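## Task

Shelf spots are labelled by a lot number on the shelf edge directly beneath each spot, and several spots may carry the same number. Move one cardboard box from lot 451 and one from lot 434 onto the desk so that nothing overhangs the desk's edge. All other cardboard boxes must stay on the shelves they started on. If no box of a given lot exists in the storeroom, leave that lot out. The robot must not topple or finish leaning, or the task fails.

## Robot and tools

Robot: a simulated Hello Robot Stretch 3 with a single arm. It has a two-wheeled base (0.33 m long, 0.34 m wide, rounded rear) that pivots about the point between its drive wheels, 0.05 m behind the front edge. A lift rides up a mast and the telescoping arm reaches out to the robot's RIGHT, so to shift the gripper forward or back you drive the base. With arm retracted and wrist folded, a spin sweeps a 0.28 m radius; an unfolded level wrist reaches beyond that. A loose object may occasionally get nudged by something external.

Frames: the base frame sits on the floor between the drive wheels, x forward, y left, z up, in metres. hand_pose is reported in it, located where closed fingertips meet; with wrist joints at zero its x axis is up, y back toward the mast, z toward the rear. The odometry frame is the base frame as it was at scene start; base_odometry counts wheel rotation only (slip looks like travel), heading in rad, left positive, -3.142 to 3.142.

move: one action per call. base takes a single relative command: {"translate_m": d} drives d metres straight (forward positive, -3 to 3), or {"rotate_rad": d} spins in place by d radians (left positive, -6.4 to 6.4). No sideways driving. The offset counts from the base position in the last reported state. joints is one dictionary of absolute targets by name: lift_m 0 to 1.1; arm_m 0 to 0.52; wrist_yaw_rad -1.345 to 4.42 (0 along the arm, positive toward the front); wrist_pitch_rad -1.57 to 0.451 (0 level, negative tips fingers down); wrist_roll_rad -2.911 to 2.918 (0 fingers side by side); gripper_m -0.089 to 0.179 (larger is wider; fingertip gap is 0.007 m below the value when almost shut, 0.025 m below when fully open); head_pan_rad -3.953 to 1.73 (0 forward, positive left, -1.57 along the arm); head_tilt_rad -1.53 to 0.419 (negative down). Metres and radians throughout. Optional: pace "default" or "max"; speeds, a per-key top-speed dict (not above max); contact_limits. Alternatively send {"servos": "reboot"} by itself to re-enable servos that shut off. cameras picks which images come back (head_camera, nav_camera, wrist_camera, or all; [] for none). blocking false returns in about half a second while motion continues; a later move only replaces targets it names. Unknown keys make a call invalid; out-of-range values get it refused, and then your later move/wait/finished_scene calls in that reply are skipped, as they are after an uncommanded stop.

Base speed is capped at 0.10 m/s and 0.63 rad/s unless lift_m < 0.30, arm_m < 0.03 and wrist_yaw_rad > 2.54. A motion is cut off after 14 s (time_out).

contact_limits go next to their own command. arm_m takes an effort number (1 to 100; stops at that effort, negative when retracting). lift_m takes {"down": v, "up": v} as percent of force beyond free motion; below about 12 it may stop unprompted. translate_m and rotate_rad get a contact stop only if you give one; it trips on either wheel's effort.

wait: seconds 0 to 10; returns state and images, early if motions finish. stop: brakes everything still moving; braked joints report stopped and may still press. zoom_image: camera plus region [x0, y0, x1, y1] in pixels of that camera's latest image, at most 504 by 504. finished_scene: scene, the current scene's number; irreversible, and the goal must hold without the robot.

Results: move line is done or the worst status. Statuses: done, moving, off_target (resting short, maybe still pushing), contact_stop (that joint goes slack until recommanded), time_out, torque_fault (wrist/head servo off; reboot). on_its_own lists uncommanded behaviour; its held at is a target, not a reading. motor_effort is percent, positive toward larger values, bracket = peak in last action; wrist pitch saturates near 45, roll near 72. lidar_m: 12 sectors of 30 degrees, first straight ahead, counter-clockwise (4th left, 7th behind, 10th right), plane 0.17 m up, 0.15 to 12 m; "-" means nothing or too close. wrist_depth_mm and head_depth_mm are 7x7 median depth grids in mm (wrist 45 to 1000, head 280 to 4000). base_tilt in degrees, forward/right positive, bias up to about 4. turned_by_imu beats turned_by_wheels when they disagree by over 0.15 rad.

Cameras: head_camera image is rotated; turn it a quarter clockwise to view upright. nav_camera needs a quarter counter-clockwise. Both follow head pan/tilt; wrist_camera rides the gripper. Calibration (K, distortion, T_world_to_cam in base frame) is given for scene 1 and may be slightly off.

Gripper: to hold, command below the object's width; to let go, at least 0.05 above it or fully open. Readings don't confirm a grasp. Stall guard may loosen a heavy grip; resend to re-squeeze.

Avoid: before folding (wrist_yaw_rad to 3.0) or unfolding, put lift_m in 0.32 to 0.95, wrist_pitch_rad -0.4, roll near 0; once folded lift can drop to 0.25. With yaw below -0.4, keep pitch at -0.5 or lower. Pushing a rigid thing with the gripper above about 0.45 m, or driving while holding or hooking something fixed, can tip the robot; if tilt appears, back off. Wrist and head push without stopping and can fault. Don't drop boxes, release moving parts, slam, or shove hard; use a low lift down limit when lowering onto surfaces.

Each tool is called after "Emit:" in YAML: its name, and indented under it one key for each argument.

## Session

Emit:
move:
  joints: {"head_pan_rad":-1.0,"head_tilt_rad":-0.4}
  cameras: ["nav_camera","head_camera"]

Emit:
move:
  joints: {"head_pan_rad":1.0,"head_tilt_rad":-0.4}
  cameras: ["nav_camera","head_camera"]

Emit:
move:
  joints: {"head_pan_rad":-3.1,"head_tilt_rad":-0.4}
  cameras: ["nav_camera","head_camera"]

Scene clock: 1.07 s.
move: done
base_odometry: x=+0.000 y=+0.000 heading=+0.000
turned_by_wheels: +0.000
turned_by_imu: +0.000
base_tilt: forward=-0.5 right=-1.1
lidar_m: 0.72 0.73 0.86 1.53 2.66 1.26 1.01 1.11 1.82 1.63 1.39 0.83
head_depth_mm: 1684 1767 1840 1973 1748 1740 1427 / 1717 1822 1895 2028 2160 1787 1414 / 1766 1882 1967 2074 2148 1772 1402 / 1774 1892 1989 2071 2219 1766 1406 / 1468 1559 1694 1806 1970 1744 1395 / 1235 1304 1372 1436 1533 1596 1390 / 1037 1085 1128 1184 1239 1306 1311
base_status: not commanded
joint_positions: lift_m=+0.374 arm_m=+0.001 wrist_yaw_rad=+3.009 wrist_pitch_rad=-0.462 wrist_roll_rad=+0.000 gripper_m=+0.037 head_pan_rad=-1.025 head_tilt_rad=-0.404
joint_status: all done
measured_speeds: all 0
motor_effort: left_wheel=+0.1(0.7) right_wheel=+1.0(1.1) lift_m=+23.0(23.8) arm_m=-4.8(5.1) wrist_yaw_rad=-0.2(1.1) wrist_pitch_rad=+1.9(2.0) wrist_roll_rad=+0.1(0.3) gripper_m=+0.7(0.8) head_pan_rad=+1.8(5.2) head_tilt_rad=-2.2(8.6)
hand_pose: x=+0.0076 y=+0.0712 z=+0.3774 quat_wxyz=(+0.207, +0.697, +0.116, +0.676) (m; base frame)
wrist_depth_mm: - 138 - - - 854 - / - 151 - - - 961 - / - 167 930 - - 941 - / 824 775 203 819 819 807 764 / 699 669 211 654 664 672 669 / 600 596 126 575 129 583 582 / 529 539 288 355 504 510 506
pictures: head_camera (sideways), nav_camera (sideways)
camera_calibration:
head_camera: T_world_to_cam=[[-0.218318, 0.270442, -0.937656, 1.23702], [0.870582, 0.488112, -0.0619176, 0.074953], [0.440936, -0.829824, -0.342005, 0.397992], [0, 0, 0, 1]] pos_world=[0.0293206, -0.0408628, 1.30065]
nav_camera: T_world_to_cam=[[0.206177, -0.306684, 0.929213, -1.16751], [-0.846488, -0.532269, 0.0121482, 0.0395278], [0.490866, -0.789072, -0.369346, 0.430987], [0, 0, 0, 1]] pos_world=[0.0626164, 0.003064, 1.24356]

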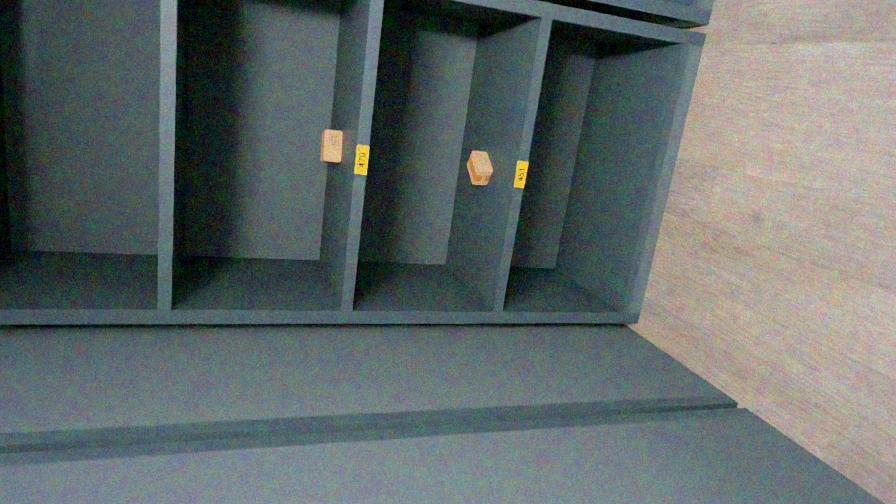

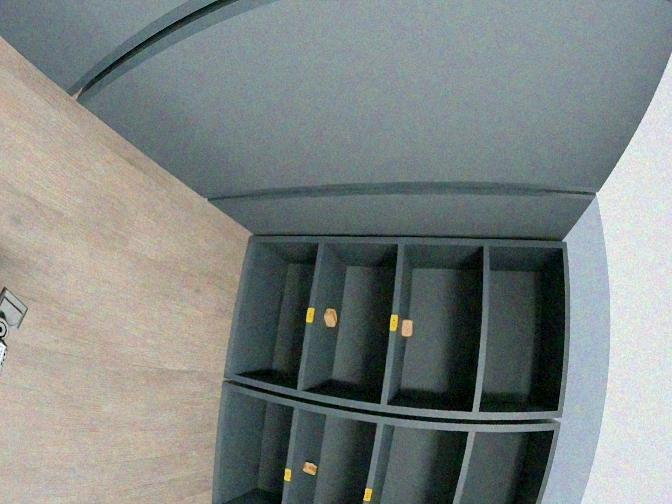

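Scene clock: 2.43 s.
move: done
base_odometry: x=+0.000 y=+0.000 heading=+0.000
turned_by_wheels: +0.000
turned_by_imu: +0.000
base_tilt: forward=-0.4 right=-1.1
lidar_m: 0.73 0.73 0.85 1.53 2.66 1.26 1.01 1.11 1.81 1.63 1.39 0.82
head_depth_mm: 655 682 715 749 785 830 878 / 712 742 781 821 869 924 980 / 777 816 861 912 974 1038 1113 / 862 907 967 1039 1098 1183 1289 / 955 1017 1090 1172 1260 1379 1392 / 1073 1154 1249 1362 1496 1603 1387 / 1237 1339 1467 1617 1814 1717 1387
base_status: not commanded
joint_positions: lift_m=+0.374 arm_m=+0.001 wrist_yaw_rad=+3.009 wrist_pitch_rad=-0.462 wrist_roll_rad=+0.000 gripper_m=+0.037 head_pan_rad=+1.039 head_tilt_rad=-0.404
joint_status: all done
measured_speeds: translate_m=+0.000 rotate_rad=+0.000 lift_m=+0.000 arm_m=+0.000 wrist_yaw_rad=+0.000 wrist_pitch_rad=+0.000 wrist_roll_rad=+0.000 head_pan_rad=-0.024 head_tilt_rad=+0.000
motor_effort: left_wheel=-0.1(1.0) right_wheel=+0.3(1.2) lift_m=+23.6(24.0) arm_m=-7.4(7.4) wrist_yaw_rad=-0.2(2.1) wrist_pitch_rad=+2.0(2.1) wrist_roll_rad=+0.0(0.3) gripper_m=+0.4(0.8) head_pan_rad=-3.6(5.2) head_tilt_rad=+2.2(5.1)
hand_pose: x=+0.0076 y=+0.0712 z=+0.3774 quat_wxyz=(+0.207, +0.697, +0.116, +0.676) (m; base frame)
wrist_depth_mm: - 138 - - - 874 - / - 151 - - - - - / - 167 915 - - 940 - / 833 770 203 822 809 790 775 / 689 665 211 662 652 676 668 / 599 601 126 565 129 578 576 / 529 537 287 353 502 508 511
pictures: head_camera (sideways), nav_camera (sideways)
camera_calibration:
head_camera: T_world_to_cam=[[-0.134675, -0.320418, -0.937654, 1.2365], [-0.842398, 0.535285, -0.0619257, 0.0853783], [0.521755, 0.781538, -0.342009, 0.397511], [0, 0, 0, 1]] pos_world=[0.0310455, 0.0398259, 1.30065]
nav_camera: T_world_to_cam=[[0.172374, 0.326869, 0.929217, -1.16732], [0.869841, -0.493182, 0.0121269, 0.029126], [0.462237, 0.806181, -0.369336, 0.43111], [0, 0, 0, 1]] pos_world=[-0.0233952, 0.0483726, 1.24356]

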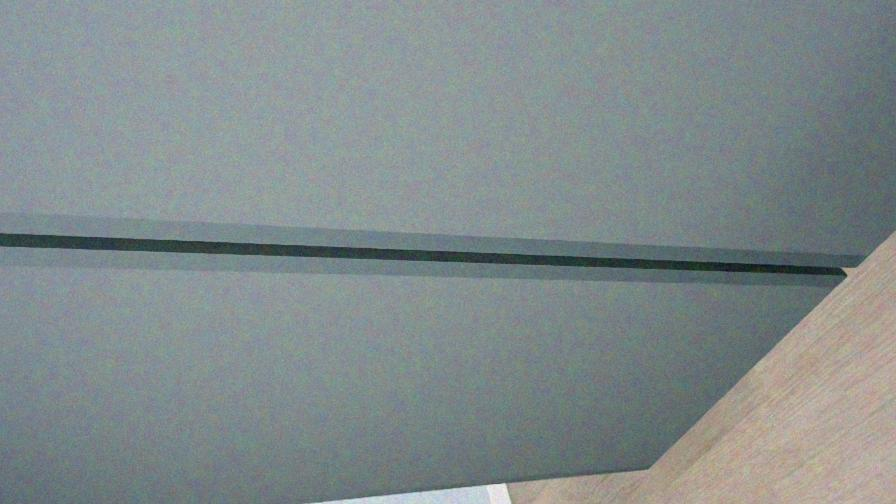

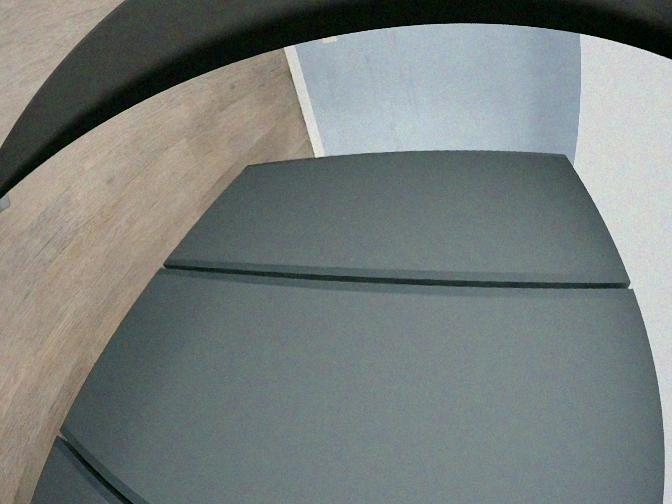

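Scene clock: 5.70 s.
move: done
base_odometry: x=+0.000 y=+0.000 heading=+0.000
turned_by_wheels: +0.000
turned_by_imu: +0.000
base_tilt: forward=-0.2 right=-1.3
lidar_m: 0.73 0.73 0.85 1.53 2.66 1.26 1.01 1.11 1.82 1.63 1.39 0.83
head_depth_mm: 1443 1546 1654 1731 1117 1813 1425 / 1409 1508 1608 1672 1108 1674 1421 / 1372 1461 1574 1646 1100 1663 1409 / 1347 1441 1532 1604 1085 1646 1405 / 1321 1404 1502 1562 1075 1642 1401 / 1287 1377 1465 1539 1072 1339 1356 / 1271 1343 1424 1512 1184 1632 1390
base_status: not commanded
joint_positions: lift_m=+0.374 arm_m=+0.001 wrist_yaw_rad=+3.009 wrist_pitch_rad=-0.462 wrist_roll_rad=+0.000 gripper_m=+0.037 head_pan_rad=-3.108 head_tilt_rad=-0.400
joint_status: all done
measured_speeds: translate_m=+0.000 rotate_rad=+0.000 lift_m=+0.000 arm_m=+0.000 wrist_yaw_rad=+0.000 wrist_pitch_rad=+0.000 wrist_roll_rad=+0.000 head_pan_rad=+0.024 head_tilt_rad=+0.000
motor_effort: left_wheel=-0.2(0.8) right_wheel=+0.2(1.1) lift_m=+24.3(24.4) arm_m=-12.2(12.6) wrist_yaw_rad=-0.6(1.6) wrist_pitch_rad=+1.9(2.1) wrist_roll_rad=+0.0(0.3) gripper_m=+0.1(1.1) head_pan_rad=+3.4(6.2) head_tilt_rad=+4.5(7.5)
hand_pose: x=+0.0076 y=+0.0712 z=+0.3774 quat_wxyz=(+0.207, +0.697, +0.116, +0.676) (m; base frame)
wrist_depth_mm: - 139 - - - 871 - / - 150 - - - 981 - / - 167 930 - - 940 - / 841 769 204 823 817 795 768 / 690 671 211 663 654 669 667 / 595 599 126 569 129 576 581 / 527 536 288 355 508 508 504
pictures: head_camera (sideways), nav_camera (sideways)
camera_calibration:
head_camera: T_world_to_cam=[[0.338602, 0.0576145, -0.939164, 1.23568], [-0.00158991, -0.998087, -0.0618024, 0.0801434], [-0.940928, 0.0224196, -0.337863, 0.401039], [0, 0, 0, 1]] pos_world=[-0.0409288, -0.000194292, 1.30096]
nav_camera: T_world_to_cam=[[-0.36422, -0.0291939, 0.930855, -1.16619], [-0.048931, 0.998728, 0.012177, 0.0345877], [-0.930027, -0.0411126, -0.365185, 0.43419], [0, 0, 0, 1]] pos_world=[-0.0192477, -0.0507384, 1.24369]

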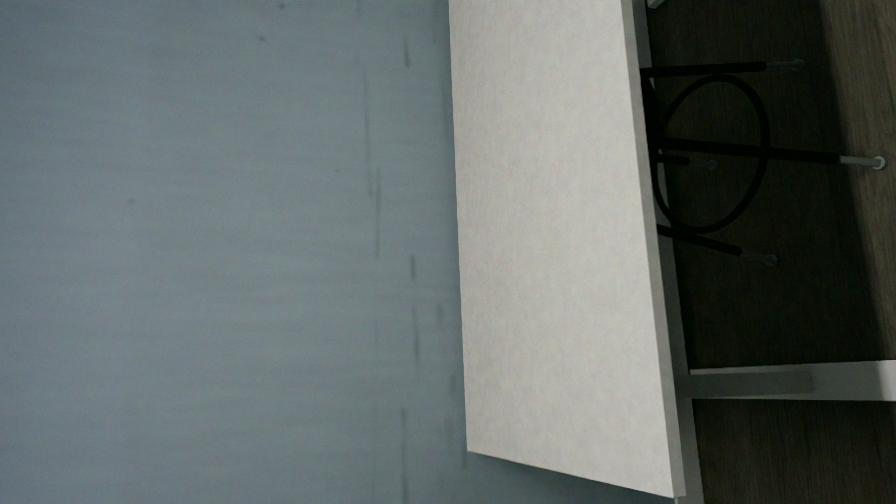

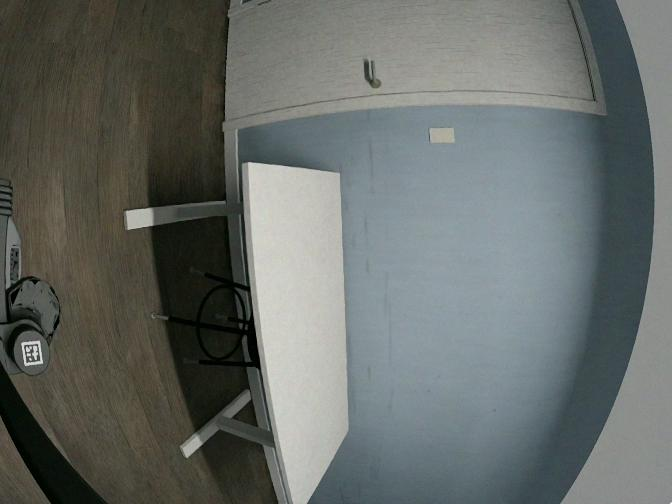

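Emit:
move:
  joints: {"head_pan_rad":-1.4,"head_tilt_rad":-0.4}
  cameras: ["head_camera"]

Emit:
zoom_image:
  camera: "head_camera"
  region: [330, 0, 630, 504]

Scene clock: 13.57 s.
move: done
base_odometry: x=+0.000 y=+0.000 heading=+0.000
turned_by_wheels: +0.000
turned_by_imu: +0.000
base_tilt: forward=-0.4 right=-1.3
lidar_m: 0.72 0.73 0.85 1.53 2.66 1.26 1.01 1.11 1.81 1.63 1.39 0.83
head_depth_mm: 1790 1872 1986 2144 2237 1802 1435 / 1762 1881 1986 2102 2206 1805 1406 / 1474 1477 1849 2094 2080 1780 1413 / 1734 1825 1809 1916 1962 1778 1407 / 1746 1836 1939 2059 2139 1770 1401 / 1736 1831 1912 2043 2136 1764 1395 / 1717 1824 1900 2025 2075 1742 1392
base_status: not commanded
joint_positions: lift_m=+0.374 arm_m=+0.001 wrist_yaw_rad=+3.009 wrist_pitch_rad=-0.462 wrist_roll_rad=+0.000 gripper_m=+0.037 head_pan_rad=-1.392 head_tilt_rad=-0.400
joint_status: all done
measured_speeds: translate_m=+0.000 rotate_rad=+0.000 lift_m=+0.000 arm_m=+0.000 wrist_yaw_rad=+0.000 wrist_pitch_rad=+0.000 wrist_roll_rad=+0.000 head_pan_rad=-0.024 head_tilt_rad=+0.000
motor_effort: left_wheel=-0.2(0.7) right_wheel=+0.5(1.4) lift_m=+24.8(25.6) arm_m=-12.5(13.6) wrist_yaw_rad=+0.2(1.6) wrist_pitch_rad=+2.0(2.0) wrist_roll_rad=+0.0(0.3) gripper_m=+0.1(0.9) head_pan_rad=-3.3(6.0) head_tilt_rad=+4.1(6.9)
hand_pose: x=+0.0076 y=+0.0712 z=+0.3774 quat_wxyz=(+0.207, +0.697, +0.116, +0.676) (m; base frame)
wrist_depth_mm: - 138 - - - 875 - / - 150 - - - 996 - / - 167 923 - - 955 - / 843 771 203 815 812 803 763 / 705 675 211 660 656 666 670 / 600 592 126 569 129 580 578 / 525 537 288 355 498 511 507
pictures: head_camera (sideways)
camera_calibration:
head_camera: T_world_to_cam=[[-0.106072, 0.326259, -0.93931, 1.23855], [0.987731, 0.143455, -0.0617124, 0.0739824], [0.114615, -0.934332, -0.337473, 0.394143], [0, 0, 0, 1]] pos_world=[0.0131263, -0.0464412, 1.30096]

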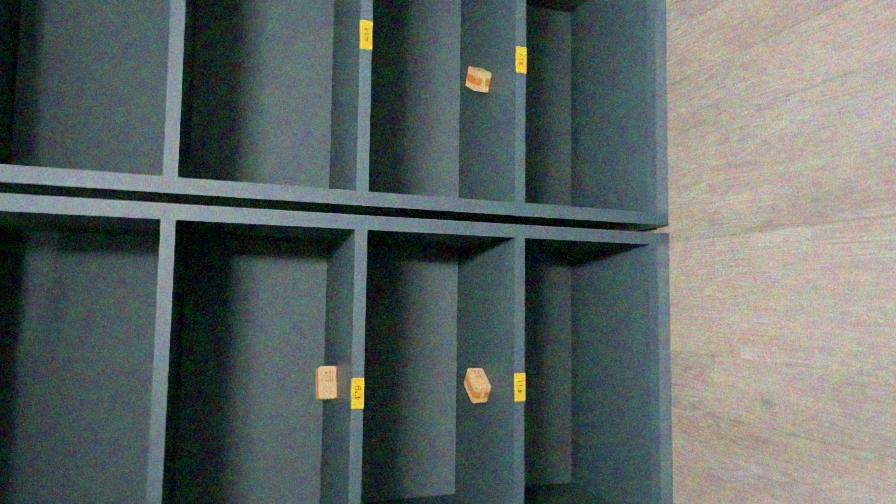

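Scaled by 1.000.

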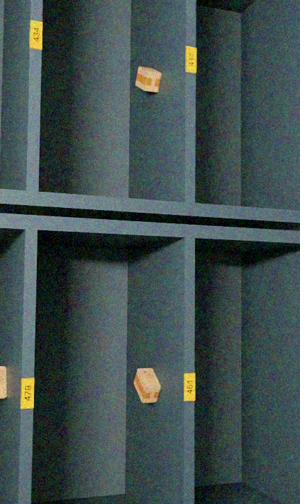

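Emit:
zoom_image:
  camera: "head_camera"
  region: [330, 360, 550, 420]

Emit:
zoom_image:
  camera: "head_camera"
  region: [340, 0, 560, 90]

Scaled by 2.291 from the camera's 896x504 image, which has a finer 1280x720 frame.

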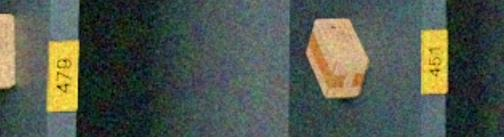

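Scaled by 2.291 from the camera's 896x504 image, which has a finer 1280x720 frame.

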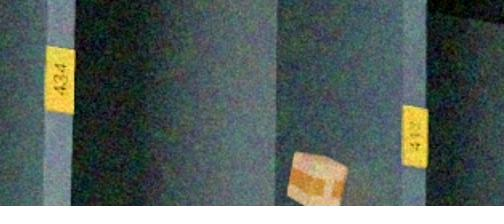

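Emit:
move:
  base: {"rotate_rad":-1.145}
  joints: {"head_pan_rad":-1.57,"head_tilt_rad":-0.6}
  pace: "max"
  cameras: []

Emit:
move:
  base: {"translate_m":1.0}
  joints: {"lift_m":0.55,"gripper_m":0.15}
  pace: "max"
  cameras: []

Emit:
move:
  base: {"rotate_rad":1.395}
  pace: "max"
  cameras: []

Emit:
move:
  joints: {"wrist_yaw_rad":0.0,"wrist_pitch_rad":-0.22}
  pace: "max"

Scene clock: 56.03 s.
move: done
base_odometry: x=+0.000 y=+0.000 heading=-1.145
turned_by_wheels: -1.145
turned_by_imu: -1.125
base_tilt: forward=-0.3 right=-1.1
lidar_m: 1.62 0.87 0.73 0.73 0.82 1.33 2.66 1.26 1.01 1.11 1.73 1.62
head_depth_mm: 1237 1351 1478 1135 1409 1496 1243 / 1263 1377 1482 1120 1745 1493 1244 / 1284 1406 1507 1114 1653 1432 1239 / 1307 1439 1590 1740 1785 1468 1232 / 1324 1453 1615 1831 1827 1461 1224 / 1346 1489 1653 1877 1815 1456 1218 / 1376 1525 1698 1921 1802 1437 1205
base_status: done
joint_positions: lift_m=+0.374 arm_m=+0.001 wrist_yaw_rad=+3.009 wrist_pitch_rad=-0.462 wrist_roll_rad=+0.000 gripper_m=+0.037 head_pan_rad=-1.572 head_tilt_rad=-0.600
joint_status: all done
measured_speeds: all 0
motor_effort: left_wheel=+7.7(12.6) right_wheel=-9.2(13.7) lift_m=+25.8(26.2) arm_m=-13.0(13.7) wrist_yaw_rad=-0.3(1.6) wrist_pitch_rad=+1.9(2.0) wrist_roll_rad=-0.1(0.5) gripper_m=+0.2(1.0) head_pan_rad=+3.2(4.2) head_tilt_rad=-5.3(6.2)
hand_pose: x=+0.0076 y=+0.0712 z=+0.3774 quat_wxyz=(+0.207, +0.697, +0.116, +0.676) (m; base frame)
wrist_depth_mm: - 139 - - - - - / - 150 161 - - - - / 941 167 176 - 840 - - / 822 762 203 824 814 796 782 / 695 676 212 663 661 675 668 / 603 594 126 571 129 581 579 / 531 536 287 355 502 515 503
pictures: none
No camera images: "cameras" was empty.

Scene clock: 67.00 s.
move: done
base_odometry: x=+0.413 y=-0.910 heading=-1.145
turned_by_wheels: +0.000
turned_by_imu: +0.000
base_tilt: forward=-0.3 right=-1.1
lidar_m: 1.03 0.63 0.53 0.53 0.59 0.96 3.61 1.62 1.74 1.46 0.78 0.75
head_depth_mm: 1381 1515 1663 1852 1874 1490 1248 / 1406 1547 1692 1893 1864 1492 1242 / 1440 1563 1742 1959 1845 1479 1237 / 1469 1616 1775 1989 1835 1469 1233 / 1514 1662 1844 2072 1826 1462 1217 / 1535 1700 1867 2032 1748 1449 1214 / 1183 1276 1434 1476 1689 1411 1214
base_status: done
joint_positions: lift_m=+0.550 arm_m=+0.001 wrist_yaw_rad=+3.009 wrist_pitch_rad=-0.463 wrist_roll_rad=+0.000 gripper_m=+0.150 head_pan_rad=-1.570 head_tilt_rad=-0.600
joint_status: all done
measured_speeds: all 0
motor_effort: left_wheel=+5.1(12.7) right_wheel=+2.6(11.0) lift_m=+29.7(34.8) arm_m=-9.2(13.2) wrist_yaw_rad=-0.3(2.1) wrist_pitch_rad=+2.1(2.3) wrist_roll_rad=+0.1(0.3) gripper_m=+0.2(83.6) head_pan_rad=+3.3(4.3) head_tilt_rad=-4.0(5.7)
hand_pose: x=+0.0076 y=+0.0711 z=+0.5527 quat_wxyz=(+0.208, +0.697, +0.117, +0.676) (m; base frame)
wrist_depth_mm: - 139 - - - 508 - / - 151 161 - - 548 - / - 167 176 - - 610 - / 833 186 192 - - 674 - / 904 148 218 - 763 142 - / 838 126 253 787 787 124 749 / 660 681 309 698 690 653 114
pictures: none
No camera images: "cameras" was empty.

Scene clock: 70.17 s.
move: done
base_odometry: x=+0.413 y=-0.910 heading=+0.250
turned_by_wheels: +1.395
turned_by_imu: +1.372
base_tilt: forward=-0.3 right=-1.3
lidar_m: 0.52 0.55 0.76 2.18 2.16 1.61 1.74 1.46 0.75 1.10 0.73 0.54
head_depth_mm: 894 976 925 931 1019 967 1126 / 893 984 914 1221 1103 1218 1185 / 894 985 902 1229 1091 1284 1185 / 897 992 847 1228 1087 1275 1173 / 898 986 839 1228 1047 1281 1167 / 898 985 859 1231 1075 1263 1156 / 897 991 847 1209 1068 1257 1159
base_status: done
joint_positions: lift_m=+0.550 arm_m=+0.001 wrist_yaw_rad=+3.009 wrist_pitch_rad=-0.463 wrist_roll_rad=+0.000 gripper_m=+0.150 head_pan_rad=-1.570 head_tilt_rad=-0.600
joint_status: not commanded
measured_speeds: all 0
motor_effort: left_wheel=-7.7(13.5) right_wheel=+9.0(12.0) lift_m=+29.8(30.8) arm_m=-12.6(13.4) wrist_yaw_rad=-0.1(1.9) wrist_pitch_rad=+2.1(2.2) wrist_roll_rad=+0.1(0.4) gripper_m=+0.6(1.2) head_pan_rad=+3.1(4.0) head_tilt_rad=-3.6(4.6)
hand_pose: x=+0.0076 y=+0.0711 z=+0.5527 quat_wxyz=(+0.208, +0.697, +0.117, +0.676) (m; base frame)
wrist_depth_mm: - 138 - - - - - / - 150 - - - - - / - 168 - - - - - / - - 203 - - - - / 945 158 223 921 910 143 - / 842 126 252 791 787 124 - / 676 664 308 697 700 660 111
pictures: none
No camera images: "cameras" was empty.

Scene clock: 72.00 s.
move: done
base_odometry: x=+0.413 y=-0.910 heading=+0.250
turned_by_wheels: +0.000
turned_by_imu: +0.000
base_tilt: forward=-0.4 right=-1.2
lidar_m: 0.53 0.55 0.75 2.17 2.17 1.62 1.74 1.46 0.75 1.09 0.73 0.54
head_depth_mm: 891 973 930 932 1021 970 1127 / 892 983 914 1229 1101 1221 1178 / 896 983 902 1226 1093 1273 1177 / 899 983 844 1228 1084 1274 1172 / 902 980 840 1230 1046 1275 1169 / 899 988 861 1240 1075 1267 1165 / 898 984 848 1213 1065 1261 1163
base_status: not commanded
joint_positions: lift_m=+0.550 arm_m=+0.001 wrist_yaw_rad=+0.003 wrist_pitch_rad=-0.242 wrist_roll_rad=+0.000 gripper_m=+0.150 head_pan_rad=-1.570 head_tilt_rad=-0.600
joint_status: all done
measured_speeds: all 0
motor_effort: left_wheel=-7.2(7.9) right_wheel=+8.4(9.4) lift_m=+29.9(30.5) arm_m=-12.3(13.1) wrist_yaw_rad=-2.4(8.3) wrist_pitch_rad=+3.6(6.4) wrist_roll_rad=+0.3(0.3) gripper_m=+0.3(0.9) head_pan_rad=+3.3(3.9) head_tilt_rad=-3.5(3.7)
hand_pose: x=-0.0207 y=-0.3886 z=+0.6039 quat_wxyz=(+0.702, +0.087, -0.701, -0.085) (m; base frame)
wrist_depth_mm: - 795 - - - 726 - / - - - - - 770 - / - - - 571 - - - / - - - - - - - / - 148 - - - 142 - / - 125 - - - 124 124 / - 119 - - - - 111
pictures: head_camera (sideways), nav_camera (sideways), wrist_camera
camera_calibration:
head_camera: T_world_to_cam=[[-0.046741, 0.520158, -0.85279, 1.12529], [0.997499, -0.021003, -0.0674832, 0.0813503], [-0.053013, -0.853812, -0.517875, 0.629848], [0, 0, 0, 1]] pos_world=[0.00484053, -0.045848, 1.29131]
nav_camera: T_world_to_cam=[[0.0175178, -0.542764, 0.839703, -1.04965], [-0.999787, -0.01866, 0.0087961, 0.0448697], [0.0108946, -0.839678, -0.542975, 0.659804], [0, 0, 0, 1]] pos_world=[0.0560593, -0.0148495, 1.23925]
wrist_camera: T_world_to_cam=[[-0.99886, -0.0439759, -0.0185819, -0.0198654], [-0.00210402, 0.429399, -0.903113, 0.744727], [0.0476942, -0.902044, -0.429002, 0.0757724], [0, 0, 0, 1]] pos_world=[-0.0218898, -0.252308, 0.70471]

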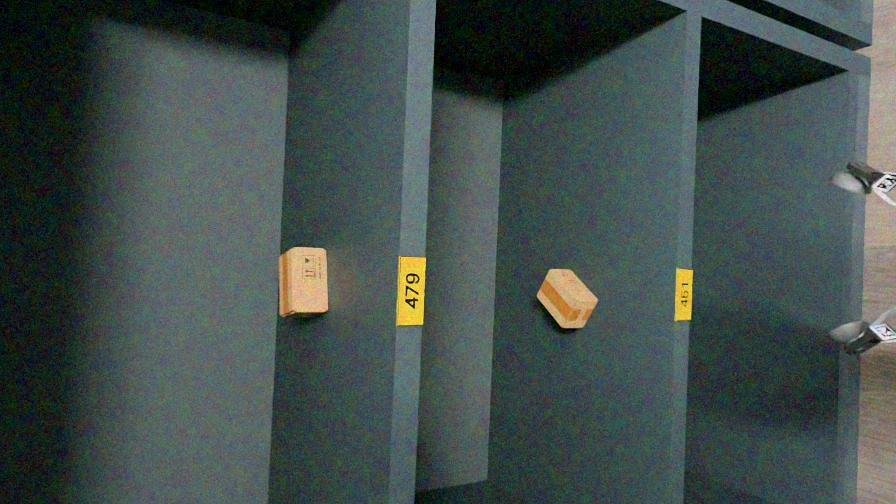

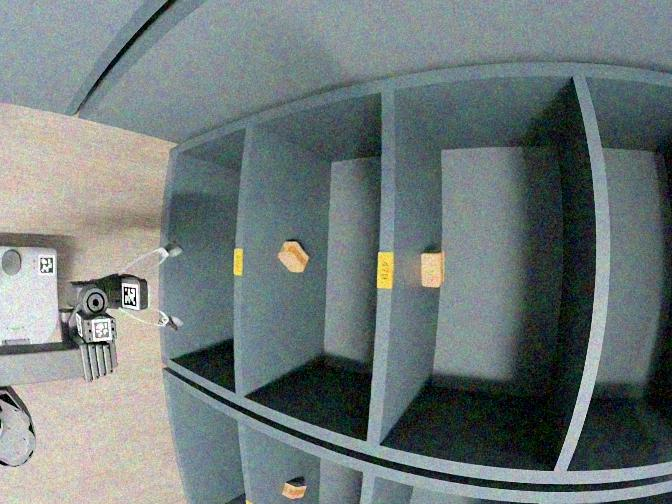

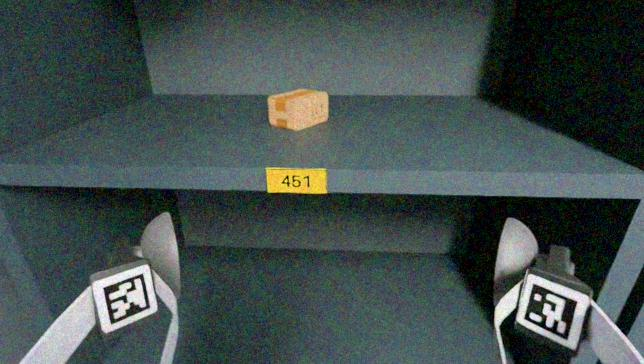

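Emit:
zoom_image:
  camera: "wrist_camera"
  region: [250, 75, 350, 145]

Emit:
zoom_image:
  camera: "head_camera"
  region: [520, 250, 620, 350]

Scaled by 5.040.

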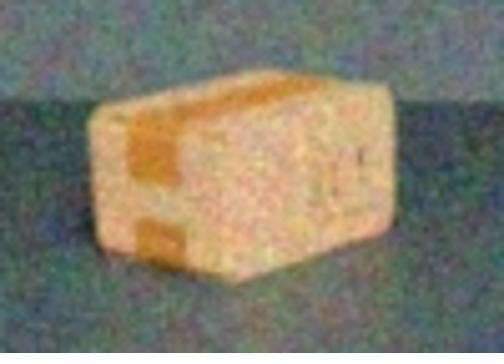

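Scaled by 5.040 from the camera's 896x504 image, which has a finer 1280x720 frame.

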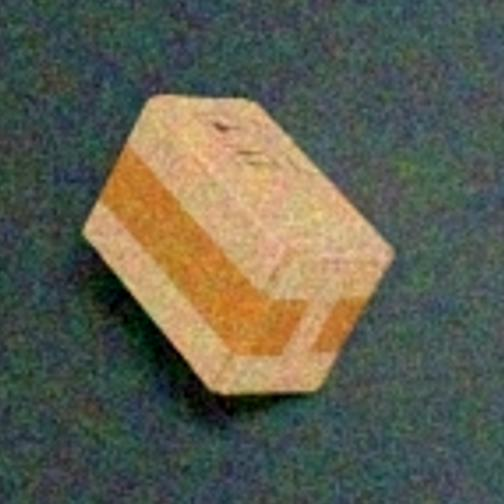

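Emit:
move:
  base: {"rotate_rad":0.48}
  pace: "max"
  cameras: []

Emit:
move:
  base: {"translate_m":-0.57}
  pace: "max"
  cameras: []

Emit:
move:
  base: {"rotate_rad":0.3}
  pace: "max"

Scene clock: 164.13 s.
move: done
base_odometry: x=+0.413 y=-0.910 heading=+0.730
turned_by_wheels: +0.480
turned_by_imu: +0.472
base_tilt: forward=-0.3 right=-1.1
lidar_m: 0.54 0.72 1.83 1.79 1.84 1.74 1.46 0.75 1.09 0.77 0.55 0.52
head_depth_mm: 883 956 925 710 1110 905 1173 / 921 1005 912 1208 1099 961 1169 / 937 1038 899 1279 1095 1290 1185 / 787 874 878 1122 1084 1348 1193 / 664 731 792 910 1036 1233 1218 / 649 705 776 854 946 1063 1163 / 584 625 672 727 794 874 969
base_status: done
joint_positions: lift_m=+0.550 arm_m=+0.001 wrist_yaw_rad=+0.003 wrist_pitch_rad=-0.242 wrist_roll_rad=+0.000 gripper_m=+0.150 head_pan_rad=-1.570 head_tilt_rad=-0.600
joint_status: not commanded
measured_speeds: all 0
motor_effort: left_wheel=-9.1(12.8) right_wheel=+8.5(12.9) lift_m=+29.1(30.0) arm_m=-10.2(10.9) wrist_yaw_rad=-3.0(4.5) wrist_pitch_rad=+3.6(3.7) wrist_roll_rad=+0.0(0.3) gripper_m=+0.7(1.0) head_pan_rad=+3.0(3.6) head_tilt_rad=-2.6(2.9)
hand_pose: x=-0.0208 y=-0.3886 z=+0.6039 quat_wxyz=(+0.702, +0.087, -0.701, -0.085) (m; base frame)
wrist_depth_mm: 348 418 - - 826 - - / 357 428 - - - - - / 373 439 - - - 504 494 / 379 442 - - - - - / 387 150 - - - 142 - / 377 125 - - - 124 - / 112 122 - - - - 111
pictures: none
No camera images: "cameras" was empty.

Scene clock: 170.80 s.
move: done
base_odometry: x=-0.011 y=-1.290 heading=+0.730
turned_by_wheels: +0.000
turned_by_imu: +0.038
base_tilt: forward=-0.2 right=-1.3
lidar_m: 1.06 1.45 3.86 1.46 1.29 1.24 0.90 0.86 0.38 0.40 1.03 1.02
head_depth_mm: 297 317 352 416 429 489 737 / 707 766 796 409 459 532 616 / 744 810 843 592 495 850 650 / 789 859 886 585 1017 871 763 / 833 917 819 580 1071 863 1077 / 887 986 778 604 1002 883 1147 / 948 1057 848 659 1067 931 1167
base_status: done
joint_positions: lift_m=+0.550 arm_m=+0.001 wrist_yaw_rad=+0.030 wrist_pitch_rad=-0.247 wrist_roll_rad=+0.000 gripper_m=+0.150 head_pan_rad=-1.570 head_tilt_rad=-0.600
joint_status: not commanded
measured_speeds: all 0
on_its_own: wrist_yaw_rad is at rest, and its effort (-26.9) is outside its rest range (-9 to +9)
motor_effort: left_wheel=-6.1(14.0) right_wheel=-15.1(20.4) lift_m=+19.5(30.0) arm_m=+8.7(13.4) wrist_yaw_rad=-26.9(34.7) wrist_pitch_rad=+4.5(4.6) wrist_roll_rad=-0.2(0.3) gripper_m=+5.0(5.4) head_pan_rad=+2.2(3.3) head_tilt_rad=-1.9(3.3)
hand_pose: x=-0.0142 y=-0.3880 z=+0.6027 quat_wxyz=(+0.703, +0.098, -0.700, -0.077) (m; base frame)
wrist_depth_mm: - - 913 - - - 116 / - - 893 - - - 121 / - - 542 - - - 126 / - - - - - - 132 / - 146 316 296 297 144 139 / - 125 - 258 240 124 153 / 788 119 - - 216 181 186
pictures: none
No camera images: "cameras" was empty.

Scene clock: 172.23 s.
move: done
base_odometry: x=-0.011 y=-1.290 heading=+1.029
turned_by_wheels: +0.300
turned_by_imu: +0.295
base_tilt: forward=-0.4 right=-1.3
lidar_m: 1.21 2.22 1.78 1.41 1.25 0.90 0.94 0.48 0.38 0.99 1.02 1.02
head_depth_mm: 770 818 854 605 481 884 571 / 835 895 908 596 995 881 732 / 910 990 793 593 1089 874 766 / 1010 1093 882 648 1047 894 1130 / 969 1063 873 1261 1076 1271 1152 / 899 980 862 1187 1150 1378 1216 / 834 898 960 1101 1248 1372 1210
base_status: done
joint_positions: lift_m=+0.550 arm_m=+0.001 wrist_yaw_rad=-0.001 wrist_pitch_rad=-0.242 wrist_roll_rad=+0.000 gripper_m=+0.150 head_pan_rad=-1.570 head_tilt_rad=-0.600
joint_status: not commanded
measured_speeds: all 0
motor_effort: left_wheel=-8.6(14.8) right_wheel=+8.5(11.6) lift_m=+30.6(31.4) arm_m=-13.0(14.6) wrist_yaw_rad=+1.6(26.1) wrist_pitch_rad=+3.6(5.3) wrist_roll_rad=-0.1(0.3) gripper_m=+0.7(5.2) head_pan_rad=+2.5(3.1) head_tilt_rad=-1.4(2.6)
hand_pose: x=-0.0217 y=-0.3885 z=+0.6039 quat_wxyz=(+0.702, +0.085, -0.702, -0.086) (m; base frame)
wrist_depth_mm: - - - 908 - - - / - - - 919 - - - / - - - 534 - - - / - - - - - - - / - 145 - - 300 297 297 / - 125 - - 268 137 231 / 113 817 807 - - 225 114
pictures: head_camera (sideways), nav_camera (sideways), wrist_camera
camera_calibration:
head_camera: T_world_to_cam=[[-0.0467394, 0.520154, -0.852793, 1.12529], [0.997505, -0.0209187, -0.0674299, 0.0812851], [-0.0529133, -0.853816, -0.517878, 0.629851], [0, 0, 0, 1]] pos_world=[0.00484082, -0.045848, 1.29131]
nav_camera: T_world_to_cam=[[0.0175178, -0.542764, 0.839703, -1.04965], [-0.999787, -0.01866, 0.0087961, 0.0448697], [0.0108946, -0.839678, -0.542975, 0.659804], [0, 0, 0, 1]] pos_world=[0.0560593, -0.0148495, 1.23925]
wrist_camera: T_world_to_cam=[[-0.999031, -0.0398986, -0.0185736, -0.0193418], [-0.000368518, 0.429601, -0.903019, 0.744751], [0.0440084, -0.902137, -0.429199, 0.0758277], [0, 0, 0, 1]] pos_world=[-0.0223857, -0.25231, 0.70471]

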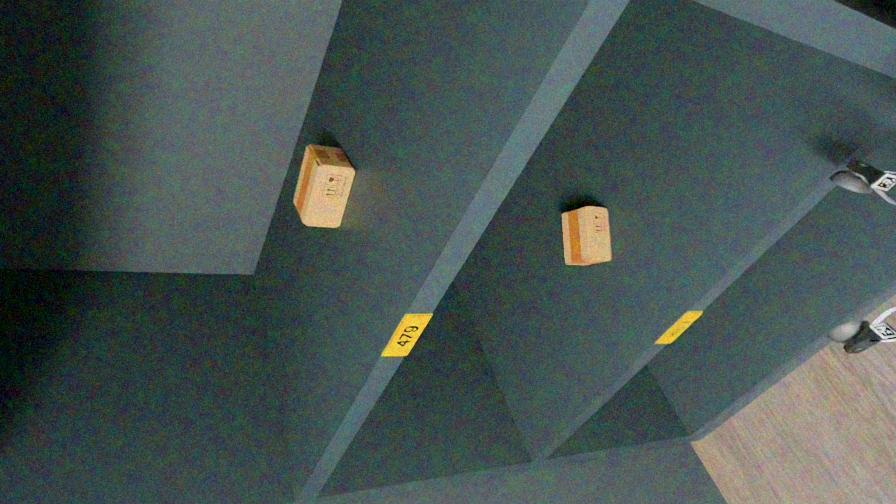

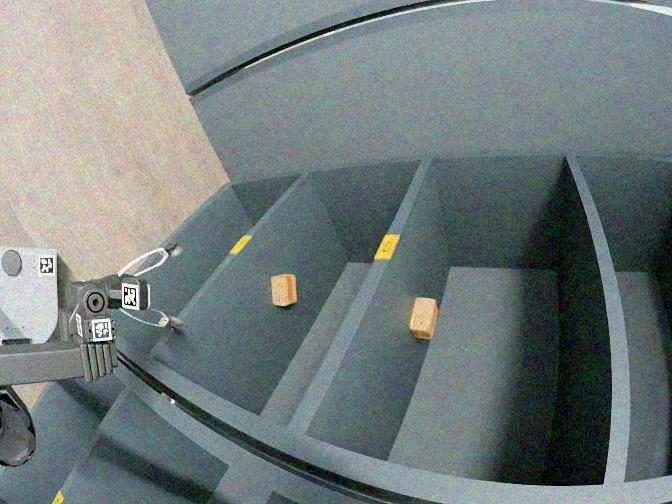

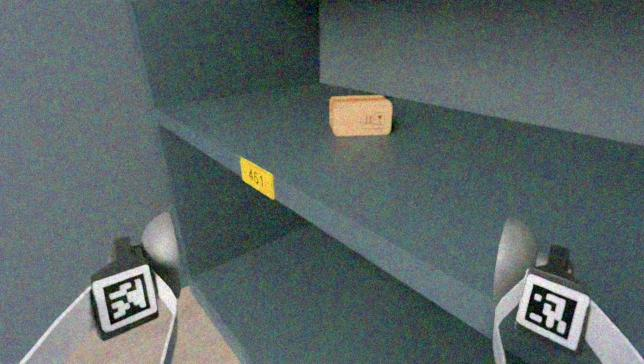

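Emit:
move:
  base: {"translate_m":-0.04}
  joints: {"arm_m":0.28,"lift_m":0.525}
  cameras: ["wrist_camera"]

Emit:
zoom_image:
  camera: "wrist_camera"
  region: [100, 60, 560, 260]

Scene clock: 192.00 s.
move: done
base_odometry: x=-0.032 y=-1.325 heading=+1.029
turned_by_wheels: +0.000
turned_by_imu: +0.000
base_tilt: forward=-0.3 right=-1.3
lidar_m: 1.24 2.27 1.49 1.39 1.21 0.86 0.91 0.80 0.36 0.96 1.04 1.05
head_depth_mm: 741 790 824 602 447 465 531 / 805 865 881 596 497 877 601 / 881 951 818 591 1022 872 600 / 972 1063 803 612 1017 703 1084 / 1000 1092 869 678 1077 920 1167 / 925 1008 858 1220 1105 1352 1211 / 862 927 953 1111 1250 1390 1214
base_status: done
joint_positions: lift_m=+0.525 arm_m=+0.280 wrist_yaw_rad=-0.001 wrist_pitch_rad=-0.241 wrist_roll_rad=+0.000 gripper_m=+0.150 head_pan_rad=-1.570 head_tilt_rad=-0.600
joint_status: all done
measured_speeds: all 0
motor_effort: left_wheel=-9.7(12.6) right_wheel=-1.8(8.2) lift_m=+28.7(29.4) arm_m=+12.7(15.6) wrist_yaw_rad=+0.9(2.0) wrist_pitch_rad=+3.4(3.6) wrist_roll_rad=-0.1(0.4) gripper_m=+0.5(1.1) head_pan_rad=+2.1(2.6) head_tilt_rad=-0.3(2.1)
hand_pose: x=-0.0217 y=-0.6680 z=+0.5791 quat_wxyz=(+0.702, +0.085, -0.702, -0.086) (m; base frame)
wrist_depth_mm: - - - 664 - - 325 / - - - 688 - - 328 / - - - 292 - - 333 / 320 314 298 275 294 312 328 / 258 243 256 255 253 242 251 / - 126 206 205 205 126 196 / 112 162 173 172 172 166 114
pictures: wrist_camera
camera_calibration:
wrist_camera: T_world_to_cam=[[-0.999031, -0.0399141, -0.0185377, -0.0309846], [-0.000368191, 0.428793, -0.903403, 0.842126], [0.0440073, -0.902521, -0.428392, -0.187669], [0, 0, 0, 1]] pos_world=[-0.0223857, -0.531709, 0.679809]

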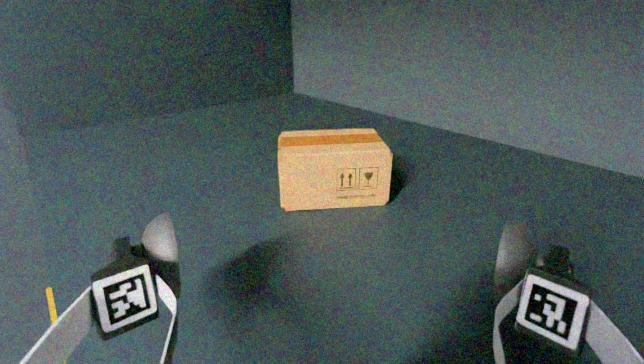

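Scaled by 1.096.

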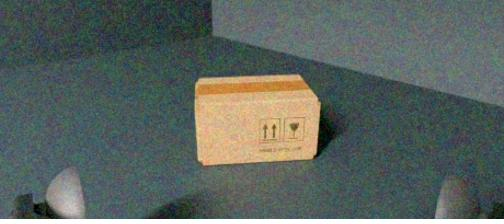

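Emit:
move:
  joints: {"arm_m":0.46}
  contact_limits: {"arm_m":35}
  cameras: ["wrist_camera"]

Emit:
move:
  joints: {"gripper_m":0.06}
  cameras: []

Emit:
move:
  joints: {"lift_m":0.6}
  cameras: ["wrist_camera"]

Scene clock: 201.53 s.
move: done
base_odometry: x=-0.032 y=-1.325 heading=+1.029
turned_by_wheels: +0.000
turned_by_imu: +0.000
base_tilt: forward=-0.2 right=-1.0
lidar_m: 1.24 2.27 1.49 1.38 1.20 0.86 0.91 0.80 0.36 0.96 1.04 1.05
head_depth_mm: 741 789 823 602 446 464 532 / 806 863 884 596 496 880 600 / 882 951 813 591 990 697 574 / 970 1059 805 613 978 824 1103 / 1001 1093 869 676 1078 940 1171 / 924 1005 859 1215 1109 1355 1217 / 855 925 957 1116 1253 1392 1218
base_status: not commanded
joint_positions: lift_m=+0.525 arm_m=+0.460 wrist_yaw_rad=-0.001 wrist_pitch_rad=-0.241 wrist_roll_rad=+0.000 gripper_m=+0.150 head_pan_rad=-1.570 head_tilt_rad=-0.600
joint_status: all done
measured_speeds: all 0
motor_effort: left_wheel=-9.7(10.0) right_wheel=-2.0(3.0) lift_m=+28.8(31.2) arm_m=+13.4(15.0) wrist_yaw_rad=+0.8(1.4) wrist_pitch_rad=+3.5(3.6) wrist_roll_rad=-0.1(0.3) gripper_m=+0.4(1.1) head_pan_rad=+1.9(2.6) head_tilt_rad=-0.4(1.0)
contact_limits: arm_m 35 (drawing in: default 31, maximum 55; extending or still: default 40, maximum 69)
hand_pose: x=-0.0217 y=-0.8480 z=+0.5791 quat_wxyz=(+0.702, +0.085, -0.702, -0.086) (m; base frame)
wrist_depth_mm: - - - - 324 276 236 / - - - - 332 292 242 / - - - - - 304 253 / 316 314 300 311 312 304 263 / 258 243 255 253 252 241 250 / 206 126 134 138 133 136 195 / 112 162 112 112 115 165 114
pictures: wrist_camera
camera_calibration:
wrist_camera: T_world_to_cam=[[-0.999031, -0.0399141, -0.0185377, -0.0381691], [-0.000368191, 0.428793, -0.903403, 0.919309], [0.0440073, -0.902521, -0.428392, -0.350123], [0, 0, 0, 1]] pos_world=[-0.0223857, -0.711709, 0.679809]

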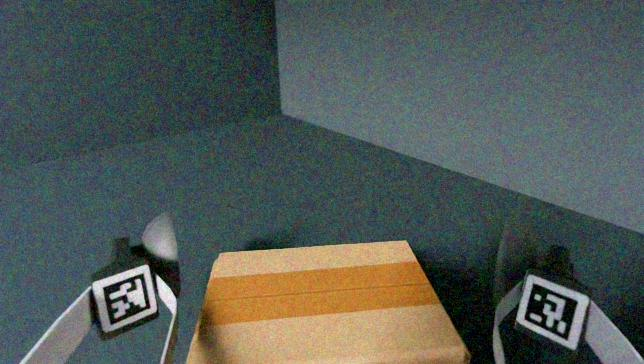

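Scene clock: 202.97 s.
move: done
base_odometry: x=-0.032 y=-1.325 heading=+1.029
turned_by_wheels: +0.000
turned_by_imu: +0.000
base_tilt: forward=-0.3 right=-1.1
lidar_m: 1.24 2.27 1.49 1.38 1.21 0.87 0.91 0.80 0.36 0.96 1.04 1.05
head_depth_mm: 740 791 822 603 446 464 532 / 804 860 882 596 497 880 600 / 878 952 812 590 995 700 575 / 970 1061 803 613 977 824 1108 / 998 1101 870 677 1074 942 1166 / 926 1003 855 1214 1107 1347 1219 / 857 925 952 1112 1246 1389 1211
base_status: not commanded
joint_positions: lift_m=+0.525 arm_m=+0.460 wrist_yaw_rad=+0.000 wrist_pitch_rad=-0.233 wrist_roll_rad=+0.000 gripper_m=+0.061 head_pan_rad=-1.570 head_tilt_rad=-0.600
joint_status: all done
measured_speeds: all 0
motor_effort: left_wheel=-8.7(9.7) right_wheel=-1.7(2.9) lift_m=+28.0(29.1) arm_m=+12.1(13.8) wrist_yaw_rad=-0.7(2.2) wrist_pitch_rad=+1.9(3.6) wrist_roll_rad=+0.1(0.3) gripper_m=-14.3(88.4) head_pan_rad=+1.8(2.2) head_tilt_rad=+0.4(0.8)
contact_limits: arm_m 35 (drawing in: default 31, maximum 55; extending or still: default 40, maximum 69)
hand_pose: x=-0.0215 y=-0.8487 z=+0.5811 quat_wxyz=(+0.703, +0.082, -0.702, -0.083) (m; base frame)
wrist_depth_mm: - - - - 328 276 236 / - - - - 331 292 243 / - - - - - 303 253 / 326 323 321 318 320 302 262 / 261 260 247 258 259 258 254 / 210 202 135 142 136 199 206 / 181 164 114 114 114 123 172
pictures: none
No camera images: "cameras" was empty.

Scene clock: 204.47 s.
move: done
base_odometry: x=-0.032 y=-1.325 heading=+1.029
turned_by_wheels: +0.000
turned_by_imu: +0.000
base_tilt: forward=-0.4 right=-1.2
lidar_m: 1.24 2.27 1.49 1.38 1.21 0.86 0.91 0.81 0.36 0.96 1.05 1.05
head_depth_mm: 740 789 824 602 447 463 532 / 803 866 883 595 498 880 521 / 881 951 813 591 693 603 719 / 974 1062 805 614 749 866 1109 / 1002 1098 870 679 1078 945 1170 / 926 1006 855 1211 1106 1352 1209 / 858 926 954 1115 1251 1388 1209
base_status: not commanded
joint_positions: lift_m=+0.600 arm_m=+0.460 wrist_yaw_rad=+0.000 wrist_pitch_rad=-0.242 wrist_roll_rad=+0.000 gripper_m=+0.061 head_pan_rad=-1.570 head_tilt_rad=-0.600
joint_status: all done
measured_speeds: all 0
motor_effort: left_wheel=-8.8(9.1) right_wheel=-2.7(3.0) lift_m=+29.8(36.5) arm_m=+11.1(12.6) wrist_yaw_rad=-0.8(2.1) wrist_pitch_rad=+3.6(3.8) wrist_roll_rad=+0.0(0.3) gripper_m=-14.0(14.6) head_pan_rad=+1.5(2.1) head_tilt_rad=+0.3(1.3)
contact_limits: arm_m 35 (drawing in: default 31, maximum 55; extending or still: default 40, maximum 69)
hand_pose: x=-0.0215 y=-0.8479 z=+0.6538 quat_wxyz=(+0.702, +0.086, -0.702, -0.086) (m; base frame)
wrist_depth_mm: - - - - 326 278 236 / - - - - 333 290 243 / - - - - - 303 253 / - - - - - 310 262 / - - 148 - 152 314 270 / 302 125 135 141 135 307 284 / 272 245 115 115 115 126 258
pictures: wrist_camera
camera_calibration:
wrist_camera: T_world_to_cam=[[-0.998995, -0.040747, -0.018649, -0.0371938], [-0.000680644, 0.42991, -0.902871, 0.987406], [0.0448067, -0.901952, -0.429506, -0.316867], [0, 0, 0, 1]] pos_world=[-0.0222866, -0.71181, 0.75471]

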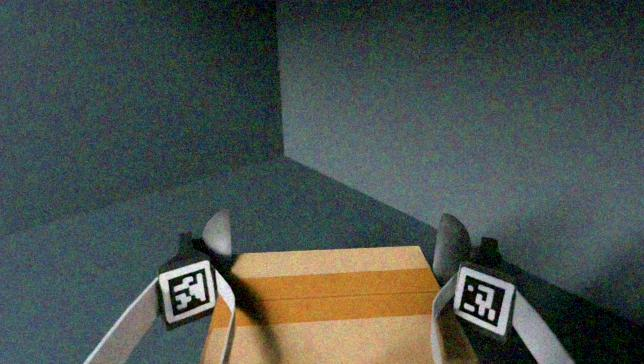

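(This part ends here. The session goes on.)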